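# Remove the cord tied around a bunch of flowers

## Task

Get the cord off the flowers, leaving the stems undeformed and the blooms unsquashed.

## Robot and tools

Setup: two arms, left_arm and right_arm, each ending in a two-finger gripper. The scene frame has its origin at table-top height, halfway between the arms' nominal bases. +z points up, +x points out over the table, and left_arm sits on the +y side. The arm names do not match the left or right side of any image. The calibrated bases are at left_arm (+0.028, +0.356, 0) m and right_arm (-0.038, -0.286, 0) m, each turned slightly about z. A camera stand stands behind the arms. Loose objects may occasionally get a brief push from outside.

Frames: each arm reports its hand pose, velocities and targets in its own base frame. Fixed cameras and the table use the scene frame. Motion offsets run along the axes of that arm's current Hand target. On a gripper, +z is the direction the fingers point and the fingers open and close along y. end_effector_position is the point between the pads, about 1 cm behind the fingertips.

execute_actions(actions, cameras): actions is a list of actions. Each action is a table of at most 15 rows, one row per 1/30 s control step. If a table is shorter, its last row repeats until 15 steps have run. Every row holds 14 numbers in [-1, 1]: dx, dy, dz, rx, ry, rz, opening for left_arm, followed by the same seven for right_arm. Both arms must be given even if only one moves. The six pose numbers are an offset from the Hand target as it stood when the action began, not from the previous row, so sending the same offset again moves the arm further. Scale: 1.0 equals 0.6 m of travel or 180 degrees, and rx, ry, rz together form a single rotation vector. Opening is absolute: +1 is fully open (0.094 m) and -1 is closed. Six zeros re-command the current Hand target. A zero opening is a real command, so resend the current opening to leave a gripper unchanged. Images are returned only when actions is empty or cameras names them.

move(target, speed, blend, opening_speed, grip_force, blocking, cameras): target is one 14-number row, laid out as above, or a list of up to 15 such rows. Every row is an offset from the same starting Hand targets. The gripper follows a straight path with no collision avoidance. speed is in m/s, 0.002 to 2.9 with a default of 0.25, and rotation is capped at twice that value in rad/s. Give one value, or one per target. blend, in m, rounds corners in a list; 0 means stop at each target. opening_speed is the rate of change of the opening, per second on the -1..1 scale, and must be at least 0.2. grip_force caps each pad at 10 to 50 N; it stays set once given, and lower values close more slowly. A move runs for at most 10 s. The result carries a move: line giving the outcome (done, off_target, moving, held, fault) and any limits (paced = pose was clipped, held = steps were withheld).

wait(seconds 0 to 10) lets time pass while holding commands. stop brakes a move that is running. zoom_image(camera, region [x0,y0,x1,y1] in image pixels, at most 504 by 504) enlarges part of the latest image. finished_scene(scene 1 or 2) closes the scene; the cord must stay off once the robot has let go. Scene 1 is practice.

Control notes: commanded orientation is limited to 40 degrees away from the measured one at each step. Grippers often stop a few cm short because of friction or weight; send the remaining distance as a new offset. To end pressure against something, command back past the gripper. Do not route a path close to an arm's own base, as that can flip its shoulder. Joint ranges (rad): waist -2.618 to 3.054, shoulder 0.000 to 3.142, elbow 0.000 to 3.142 (straight at 2.901), wrist pitch -1.571 to 1.571, wrist yaw -1.571 to 1.571, wrist roll -2.094 to 2.094.

Results: end_effector_position (m) and end_effector_quat_wxyz, both in the arm's base frame. Hand target is the last commanded pose after clipping. Tool commands shows the current gripper commands. grip_measured is the actual opening on the -1..1 scale and can read up to about 2.5 mm wide when empty. grip_effort_nm is the gripper motor's effort, negative when closing; it is not pad force. Joint torques come in joint order, positive toward larger angles. Joint velocities may read within noise. The results also include motor temperatures and step readings of position.

Cameras: cam_high, cam_low, cam_left_wrist and cam_right_wrist, all 896x504.

Things to avoid: arm-to-arm hits or presses, including one gripper closing on the other's fingers; wrist-camera cables touching anything; fast or hard contact; anything falling off the table. The flowers are fragile, so use a low grip_force and a slow opening_speed, and keep away from the blooms. Motor heat: at 75 °C a MOTOR HOT line appears; at 90 °C a fault folds the arm and it stops working; at 100 °C the arm collapses. Avoid holding stretched-out poses or pushing for long.

Each tool is called after "Request:" as name(argument=value, ...), one argument or row to a line, values as JSON.

## Session

Request:
execute_actions(
  actions=[],
)

Scene clock: 0.00 s.
left_arm: end_effector_position=(+0.2756, -0.1013, +0.1887) grip_measured=+1.000 grip_effort_nm=n/a end_effector_quat_wxyz=(+0.470, +0.164, +0.867, +0.038) | right_arm: end_effector_position=(+0.2630, +0.0617, +0.1737) grip_measured=+1.000 grip_effort_nm=n/a end_effector_quat_wxyz=(+0.546, +0.023, +0.837, -0.019)
Joint positions: left_arm=[-0.6 0.846 0.667 -0.47 -0.404 -0.024 0.094] | right_arm=[0.623 0.641 0.419 -0.295 0.618 0.31 0.094]
Joint velocities: within noise
Joint torques (N m): no reading
Motor temperatures (°C): left_arm=[31 28 33 30 29 27 27] | right_arm=[28 29 33 29 26 29 29]
Heat: left arm: 33 °C; right arm: 33 °C.
Hand target: left_arm +0.2749, -0.1002, +0.1906; +0.471, +0.162, +0.867, +0.038 | right_arm +0.2624, +0.0601, +0.1761; +0.548, +0.024, +0.836, -0.021
Tool commands: left_gripper/opening=+1.0 right_gripper/opening=+1.0

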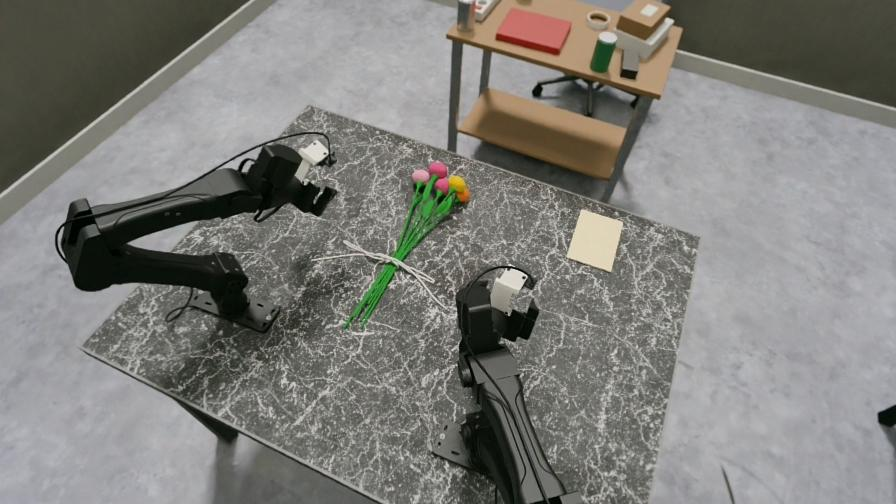

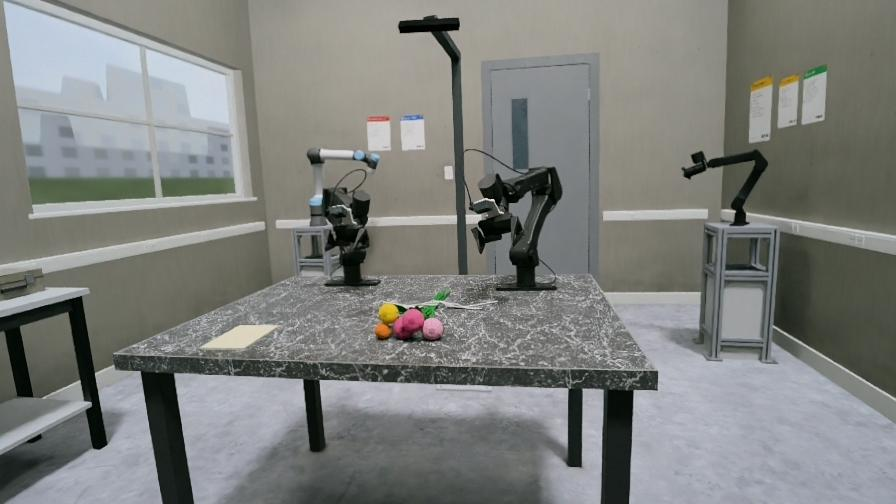

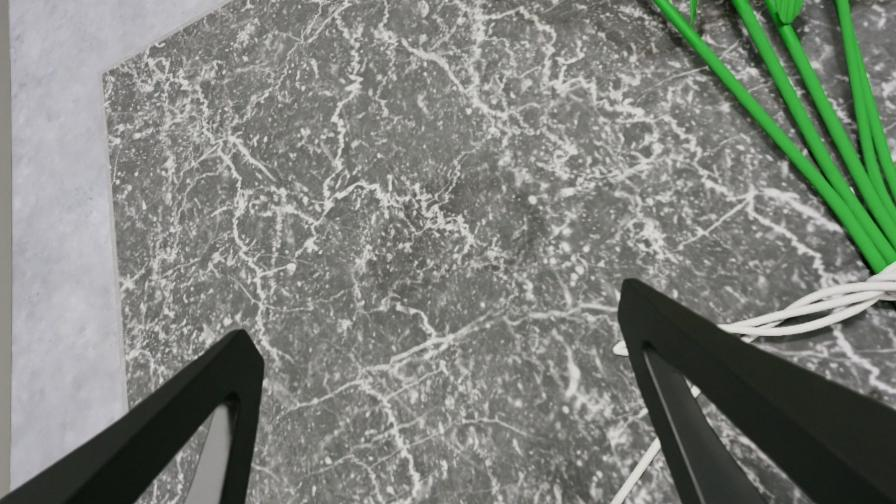

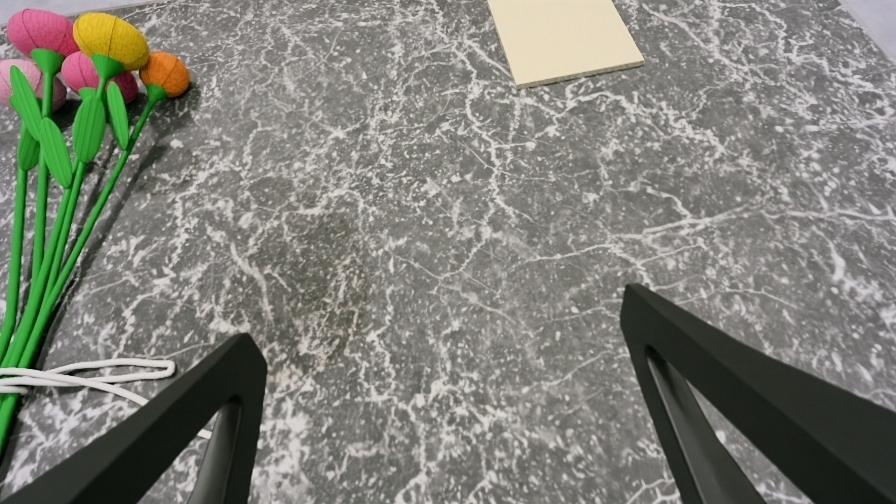

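Request:
zoom_image(
  camera="cam_high",
  region=[290, 220, 470, 340],
)

Request:
zoom_image(
  camera="cam_low",
  region=[360, 270, 520, 350],
)

Request:
zoom_image(
  camera="cam_left_wrist",
  region=[560, 180, 896, 504],
)

Request:
zoom_image(
  camera="cam_right_wrist",
  region=[0, 300, 250, 504],
)

Scaled by 2.800 from the camera's 896x504 image, which has a finer 1280x720 frame.

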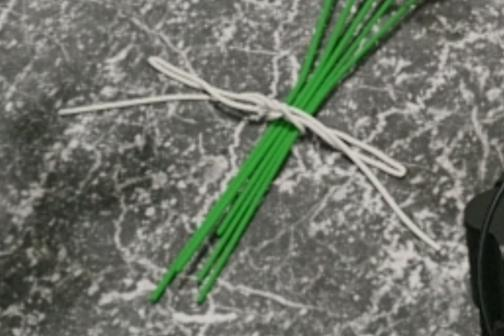

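Scaled by 3.150 from the camera's 896x504 image, which has a finer 1280x720 frame.

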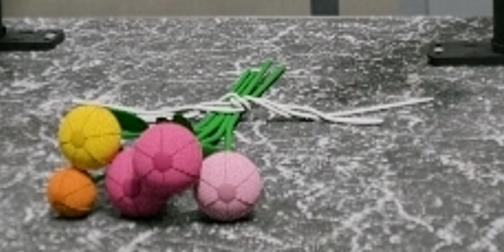

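Scaled by 1.500 from the camera's 896x504 image, which has a finer 1280x720 frame.

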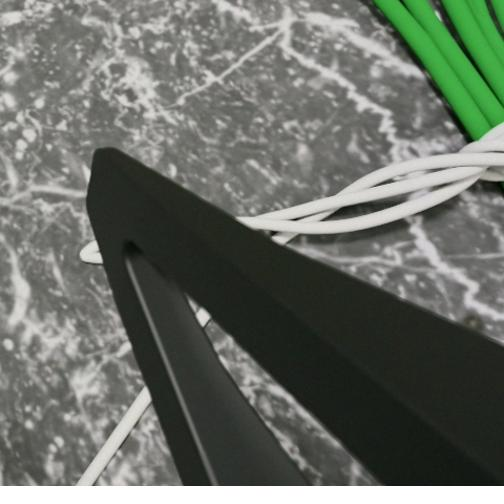

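Scaled by 2.016 from the camera's 896x504 image, which has a finer 1280x720 frame.

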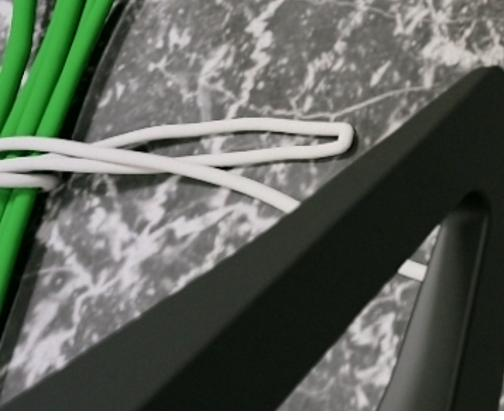

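Request:
move(
  target=[0.0160, -0.2640, -0.1273, 0.1560, -0.0428, 0.1083, 1, 0, 0, 0, 0, 0, 0, 1],
  cameras=["all"],
)

Scene clock: 37.43 s.
left_arm: end_effector_position=(+0.1693, -0.2370, +0.1873) grip_measured=+1.000 grip_effort_nm=-0.04 end_effector_quat_wxyz=(+0.457, +0.414, +0.781, -0.099) | right_arm: end_effector_position=(+0.2630, +0.0617, +0.1737) grip_measured=+1.000 grip_effort_nm=0.00 end_effector_quat_wxyz=(+0.546, +0.023, +0.837, -0.019)
Joint positions: left_arm=[-1.203 0.842 0.667 -0.485 -0.409 -0.026 0.094] | right_arm=[0.623 0.641 0.419 -0.295 0.618 0.31 0.094]
Joint torques (N m): left_arm=[-0.55 -1.13 8.59 1.61 -0.19 -0.01] | right_arm=[0.06 0.1 7.28 1.31 0.23 0.01]
Heat: left arm: 36 °C; right arm: 37 °C.
Hand target: left_arm +0.1680, -0.2403, +0.1906; +0.461, +0.415, +0.777, -0.105 | right_arm +0.2624, +0.0601, +0.1761; +0.548, +0.024, +0.836, -0.021
Off the commanded pose: left_arm 0.005 m, 1 deg | right_arm 0.003 m, 0 deg.
move: done
camera_calibration:
cam_left_wrist: T_world_to_cam=[[-0.793894, -0.536012, -0.287095, 0.0575714], [-0.482878, 0.842706, -0.238065, 0.349098], [0.369542, -0.0503666, -0.927848, 0.20198], [0, 0, 0, 1]] pos_world=[0.139637, -0.253155, 0.287043]

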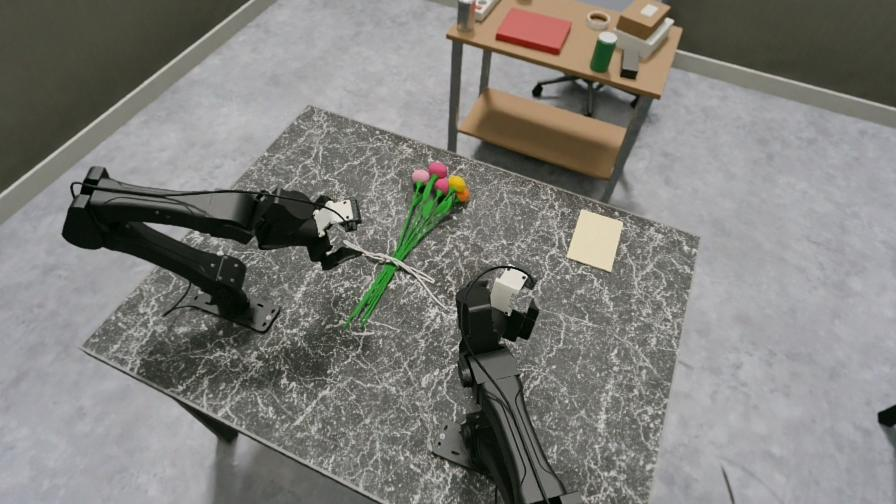

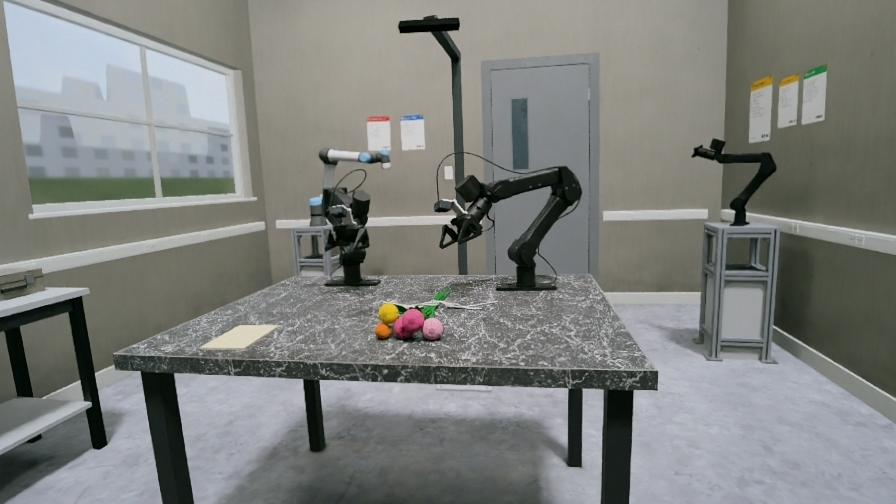

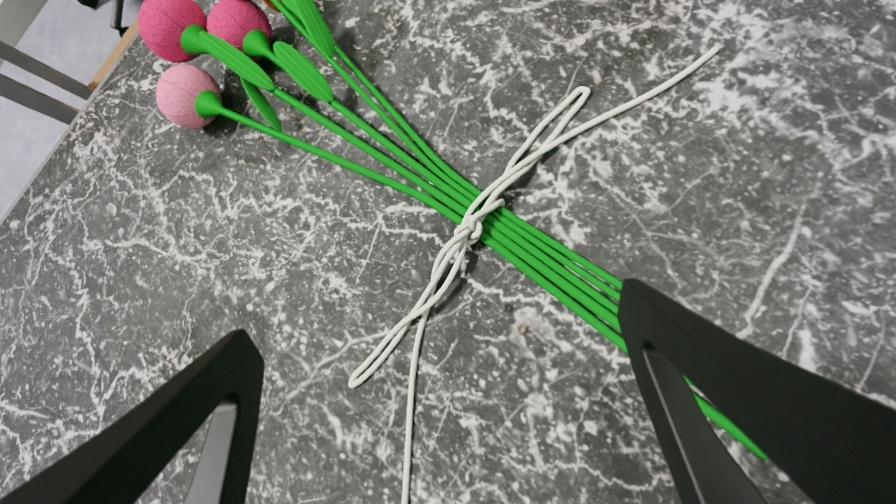

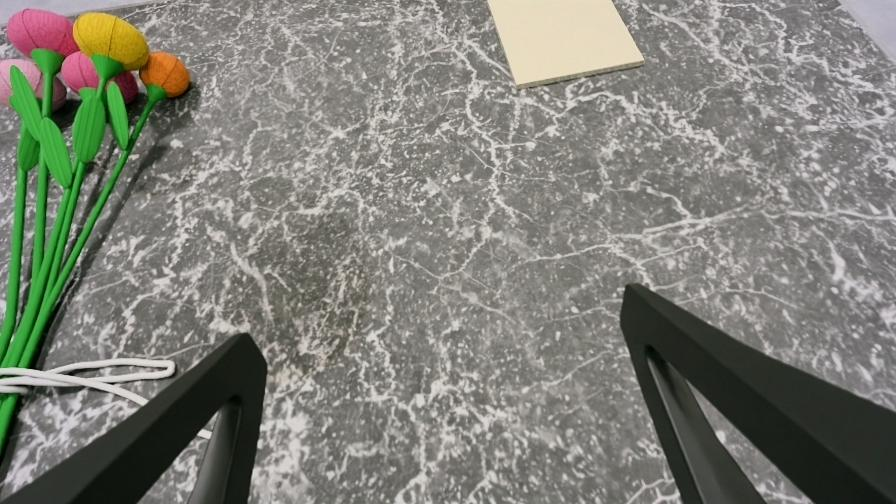

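Request:
zoom_image(
  camera="cam_left_wrist",
  region=[380, 150, 580, 300],
)

Request:
zoom_image(
  camera="cam_left_wrist",
  region=[320, 30, 740, 504],
)

Scaled by 2.520 from the camera's 896x504 image, which has a finer 1280x720 frame.

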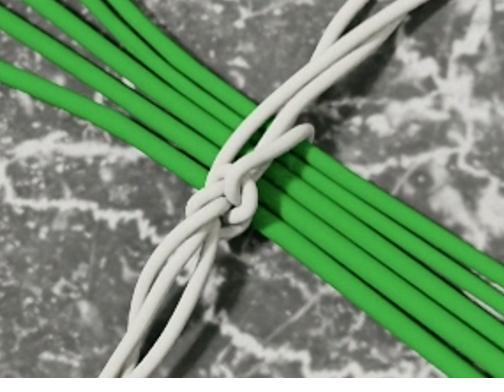

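Scaled by 1.063 from the camera's 896x504 image, which has a finer 1280x720 frame.

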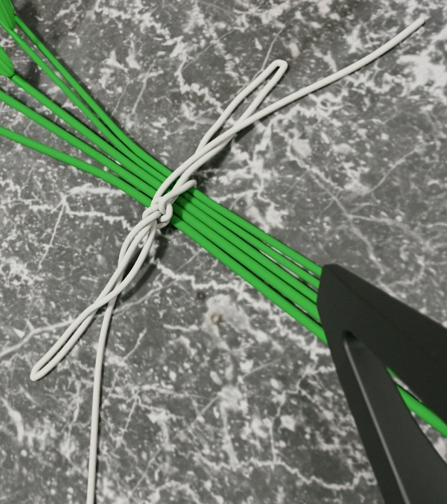

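Request:
move(
  target=[0.2120, 0.0953, 0.0630, 0.0899, 0.3004, 0.0142, -0.1, 0.1360, 0.2447, 0.0835, -0.2251, 0.3192, -0.3386, -0.1],
  cameras=["all"],
)

Scene clock: 58.83 s.
left_arm: end_effector_position=(+0.2022, -0.1529, +0.0765) grip_measured=-0.097 grip_effort_nm=-0.20 end_effector_quat_wxyz=(+0.001, +0.493, +0.870, +0.004) | right_arm: end_effector_position=(+0.2854, +0.1998, +0.0833) grip_measured=-0.099 grip_effort_nm=-0.07 end_effector_quat_wxyz=(+0.011, -0.539, +0.842, -0.006)
Joint positions: left_arm=[-0.658 1.523 1.062 -1.109 -0.009 0.373 0.042] | right_arm=[0.615 1.855 1.463 -1.158 0.013 -0.525 0.042]
Joint torques (N m): left_arm=[0.43 -5.37 9.25 0.04 0.04 0.01] | right_arm=[0.64 -6.06 7.79 0.04 -0.14 -0.1]
Heat: left arm: 37 °C; right arm: 37 °C.
Hand target: left_arm +0.2049, -0.1548, +0.0801; +0.000, +0.492, +0.870, +0.000 | right_arm +0.2850, +0.2051, +0.0799; +0.000, -0.544, +0.839, +0.000
Off the commanded pose: left_arm 0.005 m, 0 deg | right_arm 0.006 m, 2 deg.
move: done
camera_calibration:
cam_left_wrist: T_world_to_cam=[[-0.912313, -0.406864, 0.0463275, 0.115124], [-0.291835, 0.725369, 0.623435, 0.145331], [-0.287258, 0.555248, -0.780501, 0.305326], [0, 0, 0, 1]] pos_world=[0.235149, -0.228111, 0.142369]
cam_right_wrist: T_world_to_cam=[[0.833714, -0.551343, 0.0306848, -0.129651], [-0.451607, -0.648812, 0.61245, 0.230284], [-0.317762, -0.524465, -0.789914, 0.365627], [0, 0, 0, 1]] pos_world=[0.328272, 0.269687, 0.151755]

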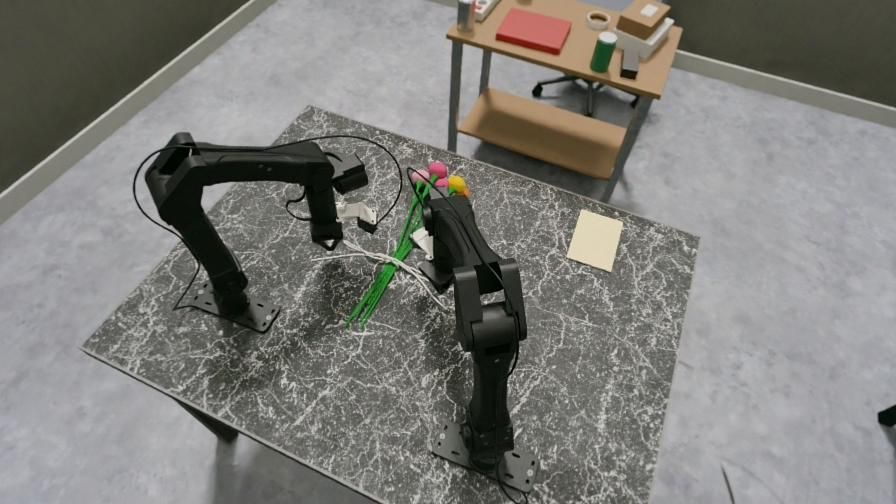

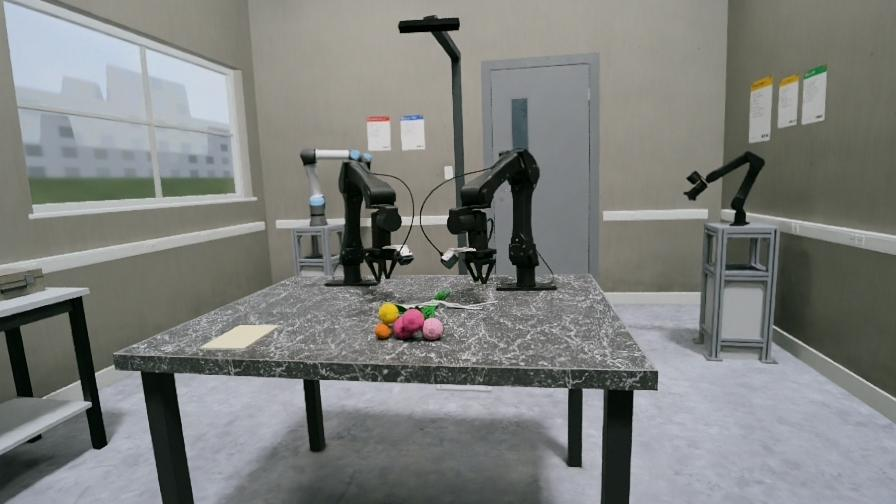

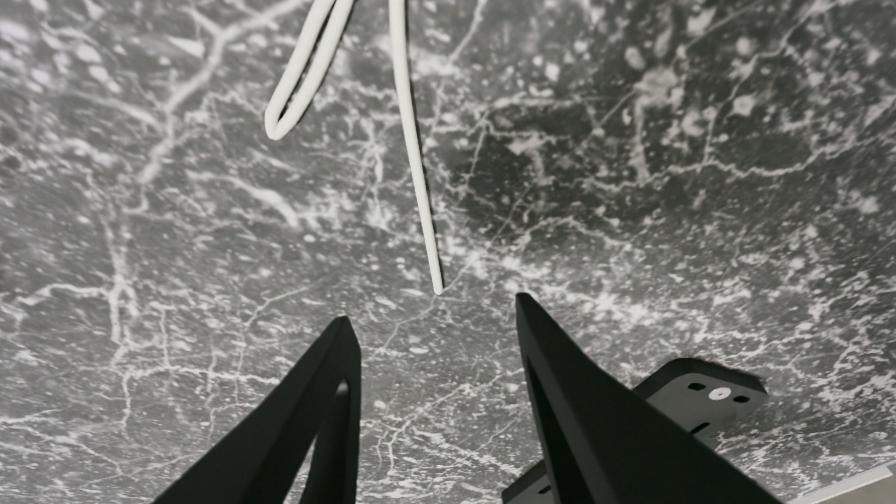

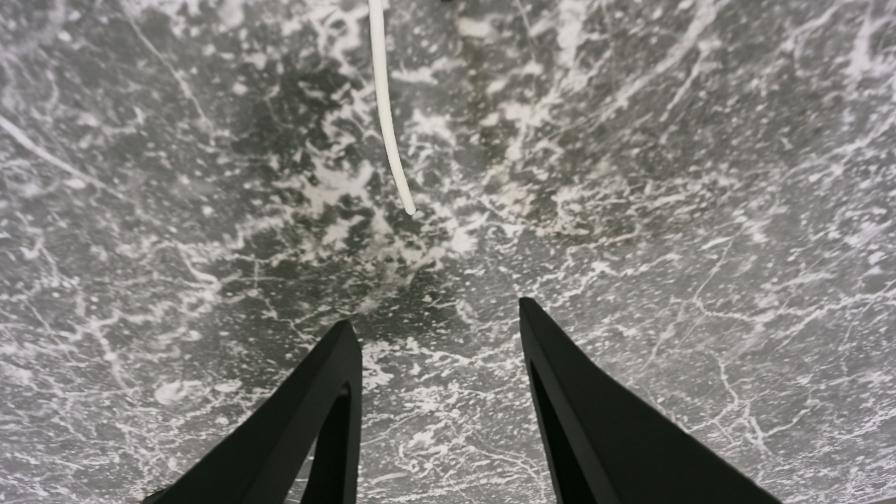

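Request:
move(
  target=[0, 0, 0.0667, 0, 0, 0, -0.1, -0.0458, 0.0258, 0.0665, 0, 0, 0, -0.1],
  speed=0.12,
  cameras=["cam_left_wrist", "cam_right_wrist", "cam_high"],
)

Scene clock: 68.67 s.
left_arm: end_effector_position=(+0.2060, -0.1559, +0.0464) grip_measured=-0.097 grip_effort_nm=-0.20 end_effector_quat_wxyz=(+0.004, +0.493, +0.870, +0.004) | right_arm: end_effector_position=(+0.2824, +0.2321, +0.0511) grip_measured=-0.099 grip_effort_nm=-0.07 end_effector_quat_wxyz=(+0.007, -0.545, +0.838, -0.005)
Joint positions: left_arm=[-0.658 1.569 0.982 -0.977 -0.009 0.373 0.042] | right_arm=[0.691 1.952 1.463 -1.07 0.011 -0.462 0.042]
Joint torques (N m): left_arm=[0.47 -5.68 5.03 0.41 0.03 0.02] | right_arm=[0.17 -6.82 5.67 0.35 -0.13 0.07]
Heat: left arm: 37 °C; right arm: 37 °C.
Hand target: left_arm +0.2049, -0.1548, +0.0400; +0.000, +0.493, +0.870, +0.000 | right_arm +0.2821, +0.2364, +0.0400; +0.000, -0.544, +0.839, +0.000
Off the commanded pose: left_arm 0.007 m, 1 deg | right_arm 0.012 m, 1 deg.
move: off_target (right_arm)
camera_calibration:
cam_left_wrist: T_world_to_cam=[[-0.912737, -0.406275, 0.0430226, 0.119112], [-0.294913, 0.728081, 0.618809, 0.168627], [-0.282731, 0.552122, -0.784362, 0.283329], [0, 0, 0, 1]] pos_world=[0.238555, -0.230814, 0.11276]
cam_right_wrist: T_world_to_cam=[[0.841441, -0.539752, 0.0253878, -0.112868], [-0.437853, -0.653546, 0.617384, 0.2666], [-0.316642, -0.530608, -0.786252, 0.357109], [0, 0, 0, 1]] pos_world=[0.324779, 0.302799, 0.119049]
Images, in order (width x height): cam_high 896x504, cam_left_wrist 896x504, cam_right_wrist 896x504.

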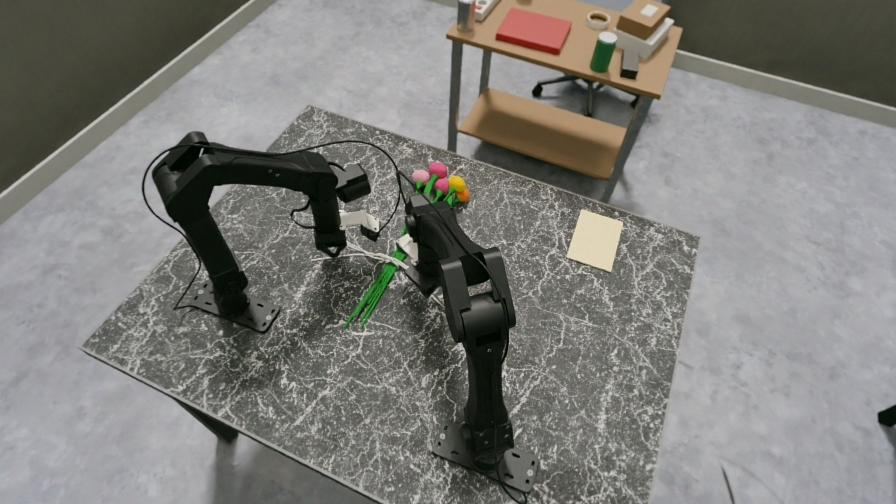

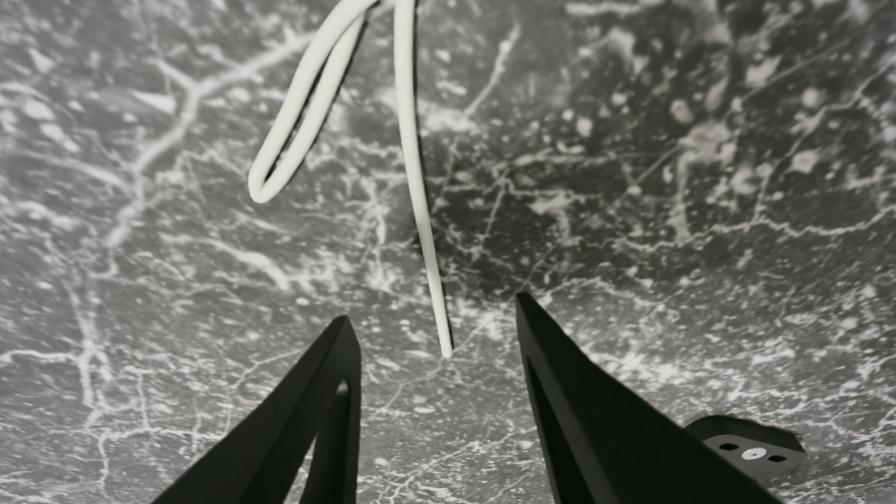

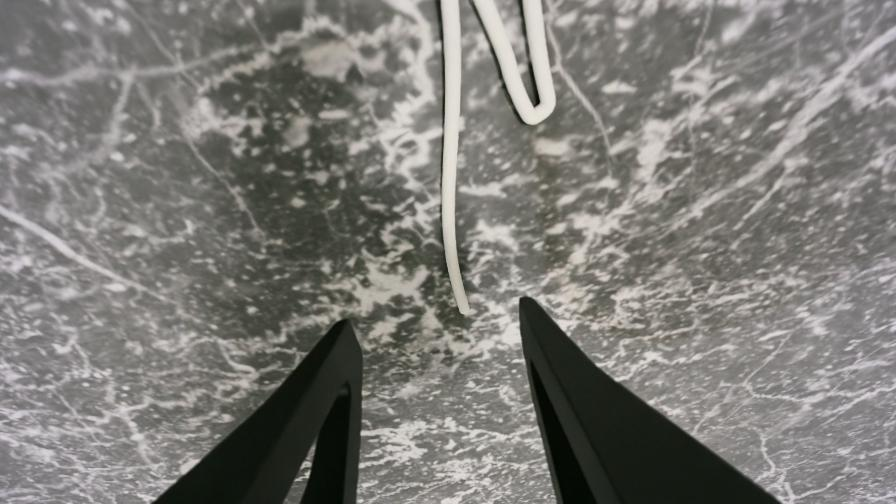

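Request:
move(
  target=[0, 0, 0.025, 0, 0, 0, -0.1, 0, 0, 0.03, 0, 0, 0, -0.1],
  speed=0.08,
  cameras=["cam_left_wrist", "cam_right_wrist"],
)

Scene clock: 77.27 s.
left_arm: end_effector_position=(+0.2068, -0.1564, +0.0320) grip_measured=-0.097 grip_effort_nm=-0.20 end_effector_quat_wxyz=(+0.006, +0.493, +0.870, +0.004) | right_arm: end_effector_position=(+0.2862, +0.2353, +0.0375) grip_measured=-0.099 grip_effort_nm=-0.07 end_effector_quat_wxyz=(+0.015, -0.545, +0.838, -0.004)
Joint positions: left_arm=[-0.658 1.591 0.943 -0.913 -0.009 0.373 0.042] | right_arm=[0.691 1.97 1.432 -1.005 0.011 -0.462 0.042]
Joint torques (N m): left_arm=[0.44 -5.63 4.79 0.38 0.03 0.02] | right_arm=[0.21 -6.79 4.46 0.36 -0.12 0.08]
Heat: left arm: 36 °C; right arm: 37 °C.
Hand target: left_arm +0.2049, -0.1548, +0.0250; +0.000, +0.493, +0.870, +0.000 | right_arm +0.2821, +0.2364, +0.0220; +0.000, -0.544, +0.839, +0.000
Off the commanded pose: left_arm 0.007 m, 1 deg | right_arm 0.016 m, 2 deg.
move: off_target (right_arm)
camera_calibration:
cam_left_wrist: T_world_to_cam=[[-0.912845, -0.406182, 0.0415938, 0.120294], [-0.296391, 0.729255, 0.616717, 0.178656], [-0.280832, 0.550639, -0.786085, 0.272032], [0, 0, 0, 1]] pos_world=[0.239157, -0.231216, 0.098656]
cam_right_wrist: T_world_to_cam=[[0.840908, -0.540336, 0.030173, -0.113885], [-0.445478, -0.65947, 0.605516, 0.282772], [-0.307284, -0.522624, -0.795261, 0.345096], [0, 0, 0, 1]] pos_world=[0.327778, 0.305299, 0.106655]
Images, in order (width x height): cam_left_wrist 896x504, cam_right_wrist 896x504.

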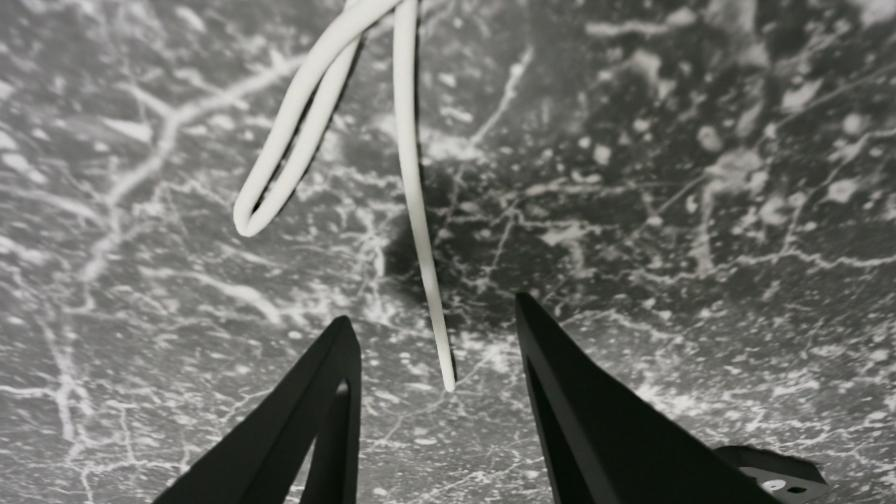

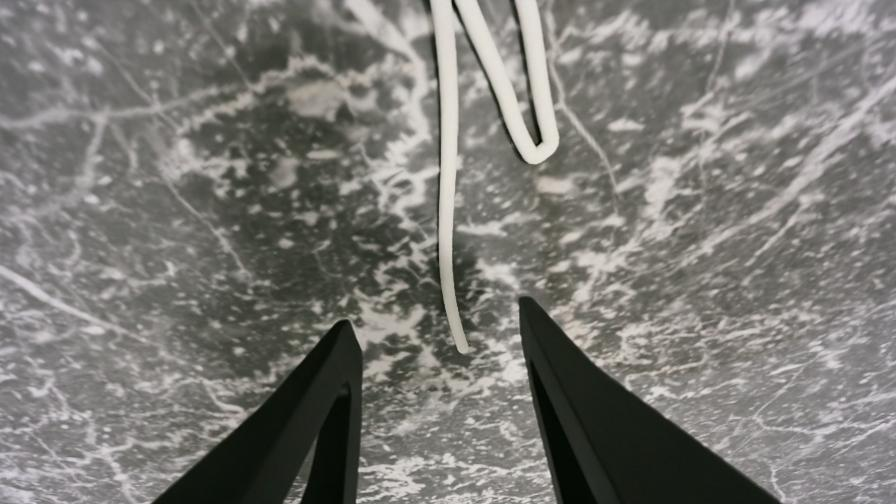

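Request:
move(
  target=[0, 0, 0.0167, 0, 0, 0, -0.1, 0, 0, 0.025, 0, 0, 0, -0.1],
  speed=0.06,
  cameras=["cam_left_wrist", "cam_right_wrist"],
)

Scene clock: 80.13 s.
left_arm: end_effector_position=(+0.2071, -0.1567, +0.0222) grip_measured=-0.097 grip_effort_nm=-0.20 end_effector_quat_wxyz=(+0.006, +0.493, +0.870, +0.004) | right_arm: end_effector_position=(+0.2869, +0.2359, +0.0230) grip_measured=-0.099 grip_effort_nm=-0.07 end_effector_quat_wxyz=(+0.015, -0.545, +0.838, -0.004)
Joint positions: left_arm=[-0.658 1.608 0.918 -0.869 -0.009 0.373 0.042] | right_arm=[0.691 1.989 1.399 -0.951 0.011 -0.462 0.042]
Joint torques (N m): left_arm=[0.44 -5.63 4.62 0.41 0.05 0.01] | right_arm=[0.32 -6.71 4.45 0.36 -0.1 0.1]
Heat: left arm: 36 °C; right arm: 36 °C.
Hand target: left_arm +0.2049, -0.1548, +0.0150; +0.000, +0.493, +0.870, +0.000 | right_arm +0.2821, +0.2365, +0.0071; +0.000, -0.544, +0.839, +0.000
Off the commanded pose: left_arm 0.008 m, 1 deg | right_arm 0.017 m, 2 deg.
move: off_target (right_arm)
camera_calibration:
cam_left_wrist: T_world_to_cam=[[-0.912843, -0.406219, 0.0412808, 0.120913], [-0.296794, 0.729561, 0.616161, 0.185153], [-0.280413, 0.550206, -0.786538, 0.264362], [0, 0, 0, 1]] pos_world=[0.239457, -0.231417, 0.0888549]
cam_right_wrist: T_world_to_cam=[[0.840866, -0.540378, 0.030592, -0.113697], [-0.446168, -0.660053, 0.604371, 0.292598], [-0.306397, -0.521844, -0.796115, 0.333639], [0, 0, 0, 1]] pos_world=[0.328378, 0.305798, 0.0922551]
Images, in order (width x height): cam_left_wrist 896x504, cam_right_wrist 896x504.

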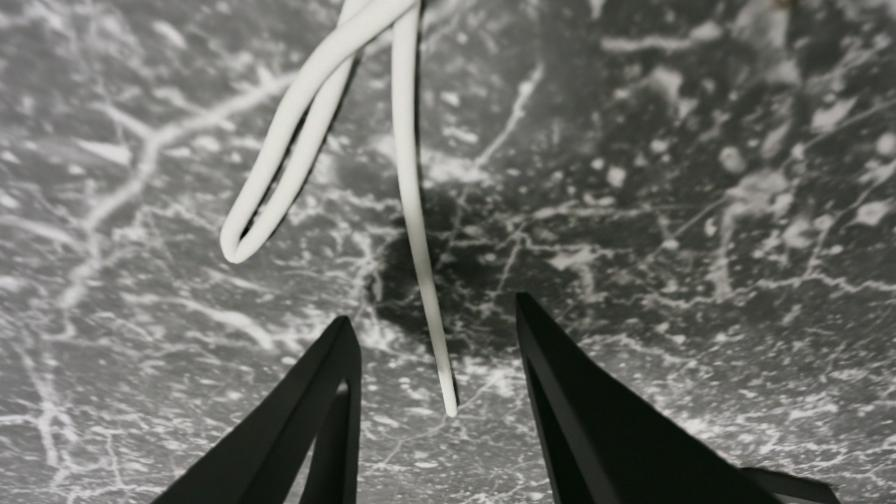

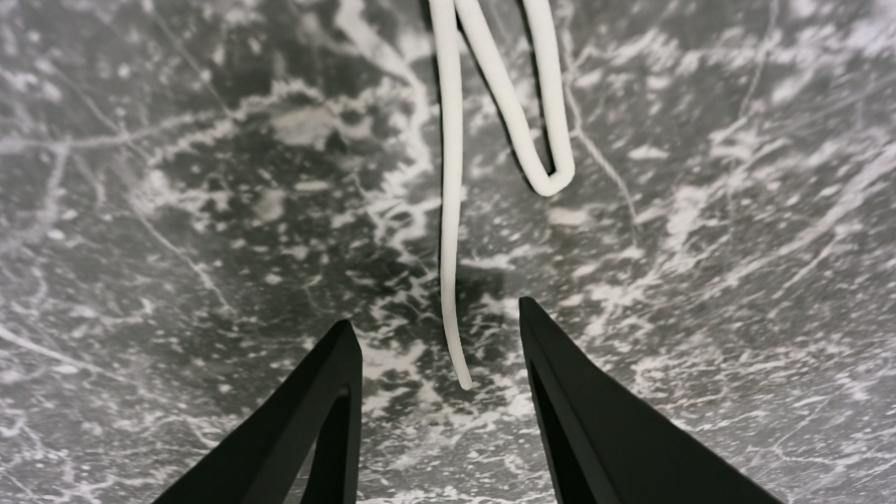

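Request:
move(
  target=[0, 0, 0.0142, 0, 0, 0, -0.1, 0, 0, 0.0183, 0, 0, 0, -0.1],
  speed=0.04,
  cameras=["cam_left_wrist", "cam_right_wrist"],
)

Scene clock: 83.97 s.
left_arm: end_effector_position=(+0.2073, -0.1568, +0.0138) grip_measured=-0.097 grip_effort_nm=-0.20 end_effector_quat_wxyz=(+0.006, +0.493, +0.870, +0.004) | right_arm: end_effector_position=(+0.2874, +0.2363, +0.0124) grip_measured=-0.099 grip_effort_nm=-0.07 end_effector_quat_wxyz=(+0.016, -0.545, +0.838, -0.004)
Joint positions: left_arm=[-0.658 1.625 0.898 -0.832 -0.009 0.373 0.042] | right_arm=[0.691 2.005 1.378 -0.913 0.011 -0.462 0.042]
Joint torques (N m): left_arm=[0.47 -5.68 4.51 0.4 0.03 0.01] | right_arm=[0.38 -6.68 4.52 0.34 -0.08 0.04]
Heat: left arm: 36 °C; right arm: 36 °C.
Hand target: left_arm +0.2050, -0.1549, +0.0066; +0.000, +0.493, +0.870, +0.000 | right_arm +0.2821, +0.2365, -0.0040; +0.000, -0.544, +0.839, +0.000
Off the commanded pose: left_arm 0.008 m, 1 deg | right_arm 0.017 m, 2 deg.
move: off_target (right_arm)
camera_calibration:
cam_left_wrist: T_world_to_cam=[[-0.912872, -0.406182, 0.0410088, 0.121399], [-0.296994, 0.729665, 0.615942, 0.190624], [-0.280107, 0.550096, -0.786724, 0.257837], [0, 0, 0, 1]] pos_world=[0.239658, -0.231617, 0.0804545]
cam_right_wrist: T_world_to_cam=[[0.840836, -0.540405, 0.0309286, -0.11359], [-0.446696, -0.660491, 0.603502, 0.29981], [-0.305708, -0.521262, -0.796761, 0.32529], [0, 0, 0, 1]] pos_world=[0.328878, 0.306198, 0.0817555]
Images, in order (width x height): cam_left_wrist 896x504, cam_right_wrist 896x504.

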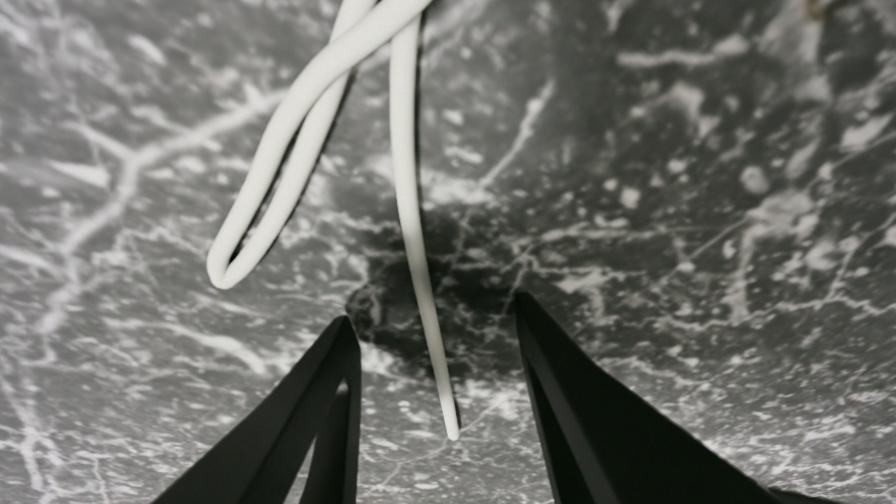

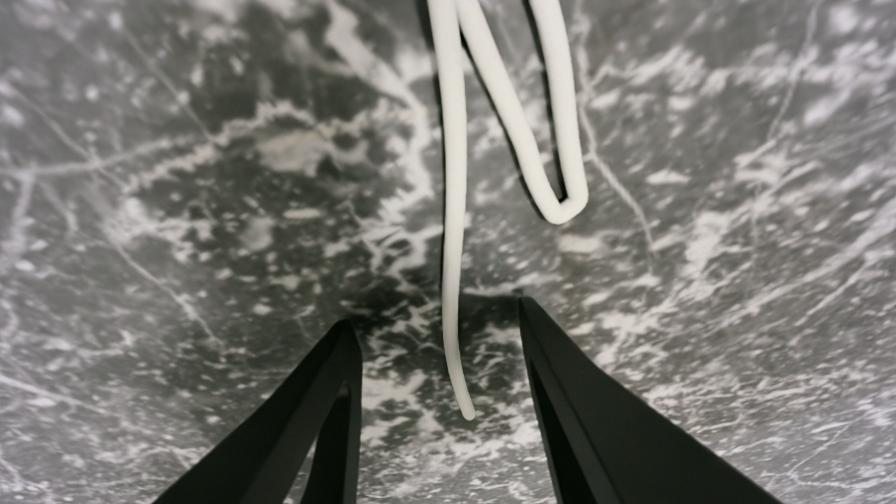

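Request:
move(
  target=[0, 0, 0.0033, 0, 0, 0, -0.1, 0, 0, 0.0033, 0, 0, 0, -0.1],
  speed=0.03,
  cameras=["cam_left_wrist", "cam_right_wrist"],
)

Scene clock: 86.37 s.
left_arm: end_effector_position=(+0.2088, -0.1580, +0.0138) grip_measured=-0.097 grip_effort_nm=-0.19 end_effector_quat_wxyz=(+0.010, +0.493, +0.870, +0.003) | right_arm: end_effector_position=(+0.2888, +0.2374, +0.0124) grip_measured=-0.099 grip_effort_nm=-0.07 end_effector_quat_wxyz=(+0.019, -0.545, +0.838, -0.004)
Joint positions: left_arm=[-0.658 1.625 0.898 -0.824 -0.009 0.373 0.042] | right_arm=[0.691 2.005 1.378 -0.906 0.011 -0.462 0.042]
Joint torques (N m): left_arm=[0.49 -5.41 4.12 0.43 0.04 0] | right_arm=[0.35 -6.5 4.07 0.45 -0.15 0.11]
Heat: left arm: 36 °C; right arm: 36 °C.
Hand target: left_arm +0.2050, -0.1549, +0.0046; +0.000, +0.493, +0.870, +0.000 | right_arm +0.2821, +0.2365, -0.0060; +0.000, -0.544, +0.839, +0.000
Off the commanded pose: left_arm 0.010 m, 1 deg | right_arm 0.020 m, 2 deg.
move: off_target (right_arm)
camera_calibration:
cam_left_wrist: T_world_to_cam=[[-0.913111, -0.405999, 0.0373125, 0.122417], [-0.300842, 0.732708, 0.610437, 0.19333], [-0.275176, 0.546172, -0.791185, 0.25737], [0, 0, 0, 1]] pos_world=[0.240764, -0.232522, 0.0810437]
cam_right_wrist: T_world_to_cam=[[0.840697, -0.540497, 0.0330284, -0.114116], [-0.44986, -0.663166, 0.598194, 0.302724], [-0.301419, -0.517759, -0.80067, 0.324324], [0, 0, 0, 1]] pos_world=[0.329878, 0.306998, 0.082358]
Images, in order (width x height): cam_left_wrist 896x504, cam_right_wrist 896x504.

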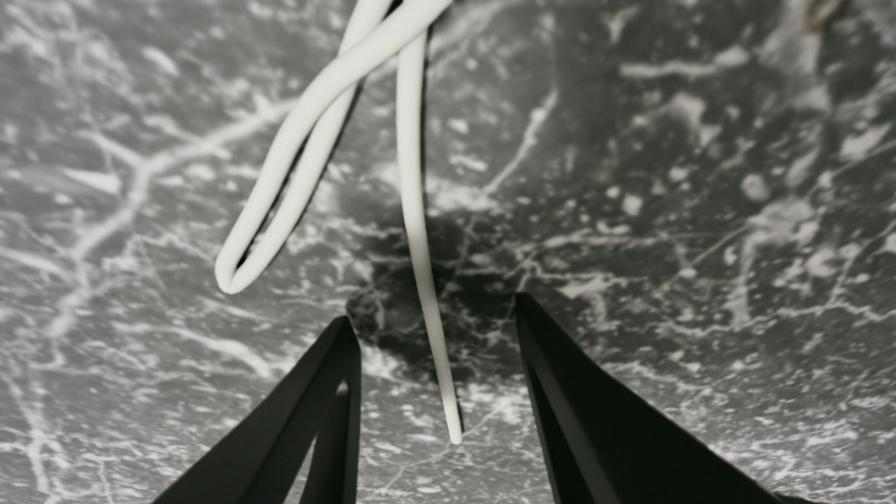

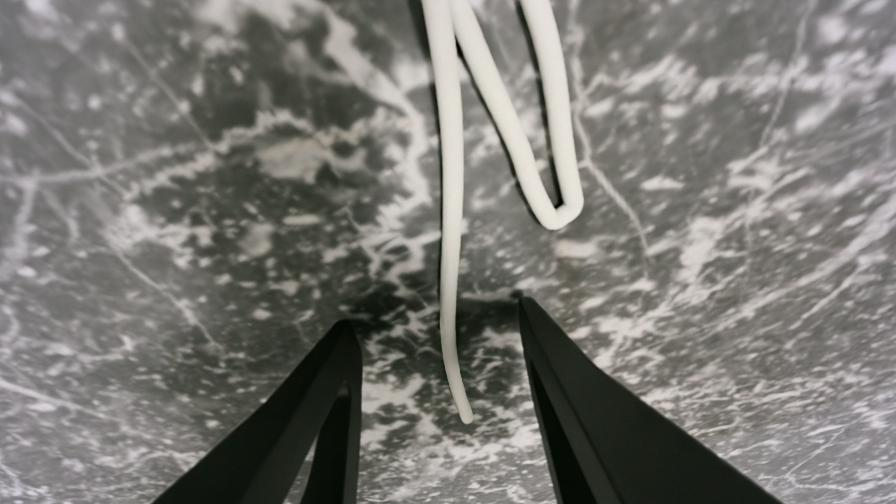

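Request:
move(
  target=[0, 0, 0, 0, 0, 0, -1, 0, 0, 0, 0, 0, 0, -1],
  speed=0.03,
  grip_force=30,
  cameras=["cam_left_wrist", "cam_right_wrist"],
)

Scene clock: 91.63 s.
left_arm: end_effector_position=(+0.2090, -0.1582, +0.0138) grip_measured=-0.981 grip_effort_nm=-0.68 end_effector_quat_wxyz=(+0.011, +0.493, +0.870, +0.003) | right_arm: end_effector_position=(+0.2892, +0.2378, +0.0124) grip_measured=-0.997 grip_effort_nm=-0.19 end_effector_quat_wxyz=(+0.020, -0.545, +0.838, -0.003)
Joint positions: left_arm=[-0.658 1.625 0.898 -0.824 -0.009 0.373 0.001] | right_arm=[0.691 2.005 1.378 -0.903 0.011 -0.462 0]
Joint torques (N m): left_arm=[0.51 -5.45 4.19 0.41 0.03 0.02] | right_arm=[0.24 -6.45 4.3 0.39 -0.16 0.06]
Heat: left arm: 35 °C; right arm: 36 °C.
Hand target: left_arm +0.2050, -0.1549, +0.0046; +0.000, +0.493, +0.870, +0.000 | right_arm +0.2820, +0.2364, -0.0060; +0.000, -0.544, +0.839, +0.000
Off the commanded pose: left_arm 0.011 m, 1 deg | right_arm 0.020 m, 2 deg.
grip_force (N): 30, 30
move: off_target (left_arm, right_arm)
camera_calibration:
cam_left_wrist: T_world_to_cam=[[-0.913129, -0.405999, 0.0368739, 0.122504], [-0.30125, 0.732937, 0.60996, 0.193564], [-0.27467, 0.545864, -0.791574, 0.257369], [0, 0, 0, 1]] pos_world=[0.240864, -0.232622, 0.0811427]
cam_right_wrist: T_world_to_cam=[[0.840615, -0.540582, 0.0337193, -0.114216], [-0.450938, -0.664013, 0.596441, 0.303698], [-0.300035, -0.516583, -0.801948, 0.324018], [0, 0, 0, 1]] pos_world=[0.330178, 0.307298, 0.0825588]
Images, in order (width x height): cam_left_wrist 896x504, cam_right_wrist 896x504.

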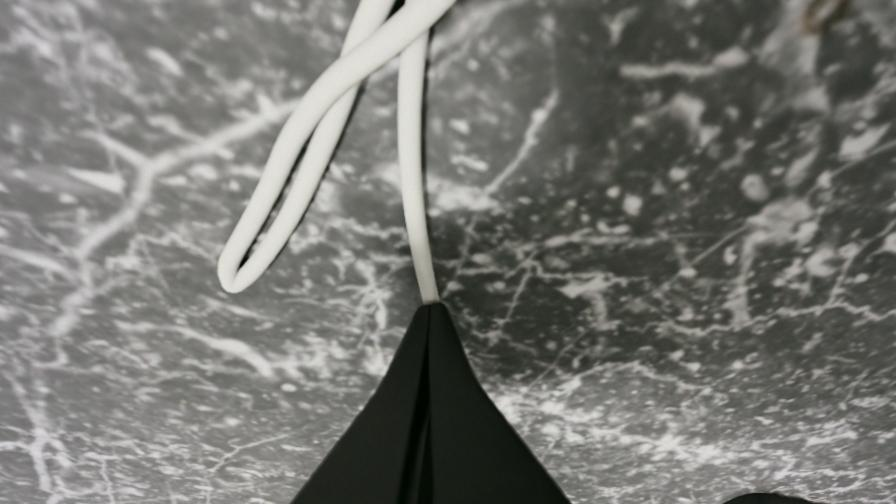

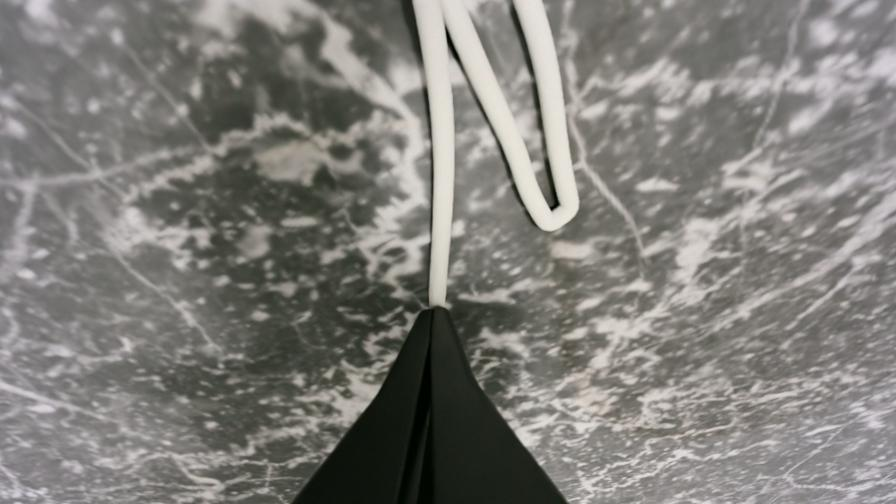

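Request:
move(
  target=[
    [0, 0, 0, 0, 0, 0, -0.5, 0, 0, 0, 0, 0, 0, -0.5],
    [0, 0, 0.008, 0, 0, 0, -0.5, 0, 0, 0.008, 0, 0, 0, -0.5],
  ],
  speed=0.04,
  cameras=["cam_left_wrist", "cam_right_wrist"],
)

Scene clock: 94.80 s.
left_arm: end_effector_position=(+0.2082, -0.1576, +0.0106) grip_measured=-0.503 grip_effort_nm=0.11 end_effector_quat_wxyz=(+0.009, +0.493, +0.870, +0.003) | right_arm: end_effector_position=(+0.2883, +0.2370, +0.0091) grip_measured=-0.501 grip_effort_nm=0.07 end_effector_quat_wxyz=(+0.019, -0.544, +0.839, -0.004)
Joint positions: left_arm=[-0.658 1.631 0.89 -0.814 -0.009 0.374 0.023] | right_arm=[0.691 2.008 1.368 -0.893 0.011 -0.461 0.023]
Joint torques (N m): left_arm=[0.51 -5.09 3.75 0.52 0.05 0.01] | right_arm=[0.21 -6.19 3.93 0.39 -0.11 0.12]
Heat: left arm: 35 °C; right arm: 35 °C.
Hand target: left_arm +0.2049, -0.1548, -0.0002; +0.000, +0.493, +0.870, +0.000 | right_arm +0.2821, +0.2365, -0.0108; +0.000, -0.544, +0.839, +0.000
Off the commanded pose: left_arm 0.012 m, 1 deg | right_arm 0.021 m, 2 deg.
grip_force (N): 30, 30
move: off_target (left_arm, right_arm)
camera_calibration:
cam_left_wrist: T_world_to_cam=[[-0.913147, -0.405787, 0.0387063, 0.122198], [-0.29916, 0.731632, 0.61255, 0.19414], [-0.276884, 0.547769, -0.789484, 0.254974], [0, 0, 0, 1]] pos_world=[0.240262, -0.23212, 0.0776478]
cam_right_wrist: T_world_to_cam=[[0.840083, -0.541461, 0.0328671, -0.113376], [-0.450421, -0.662503, 0.598508, 0.304208], [-0.302294, -0.5176, -0.800442, 0.321575], [0, 0, 0, 1]] pos_world=[0.329477, 0.306597, 0.0790578]
Images, in order (width x height): cam_left_wrist 896x504, cam_right_wrist 896x504.

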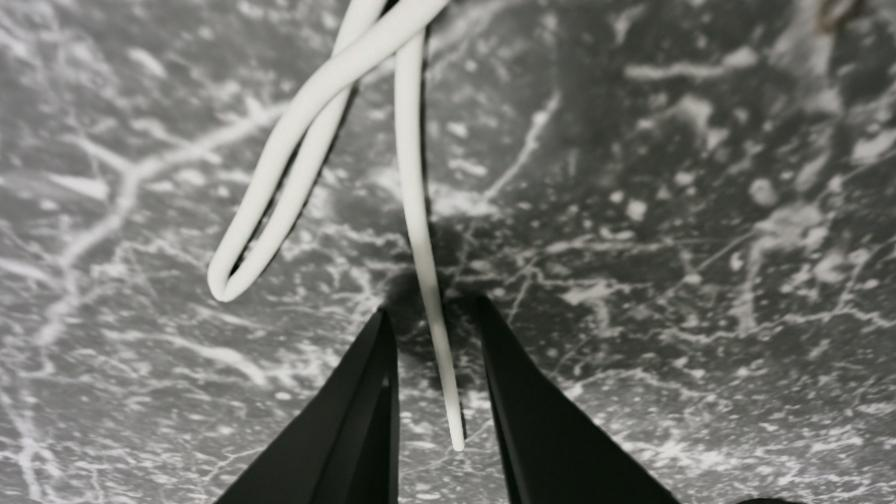

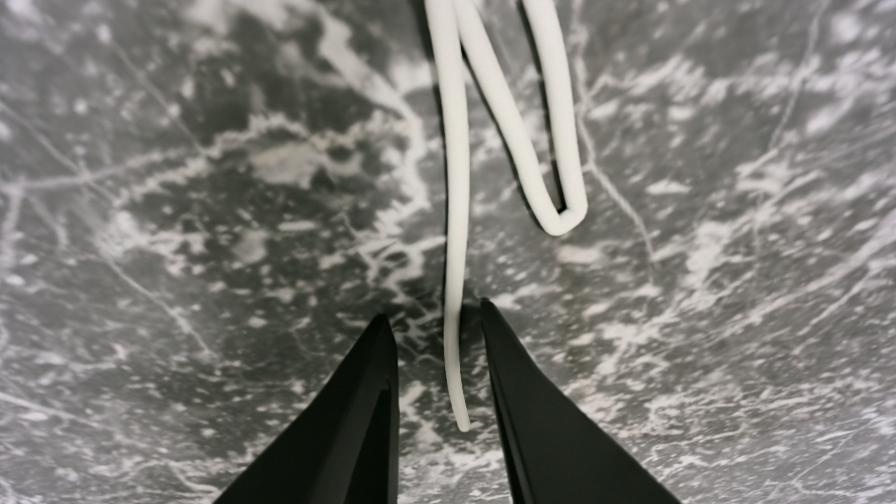

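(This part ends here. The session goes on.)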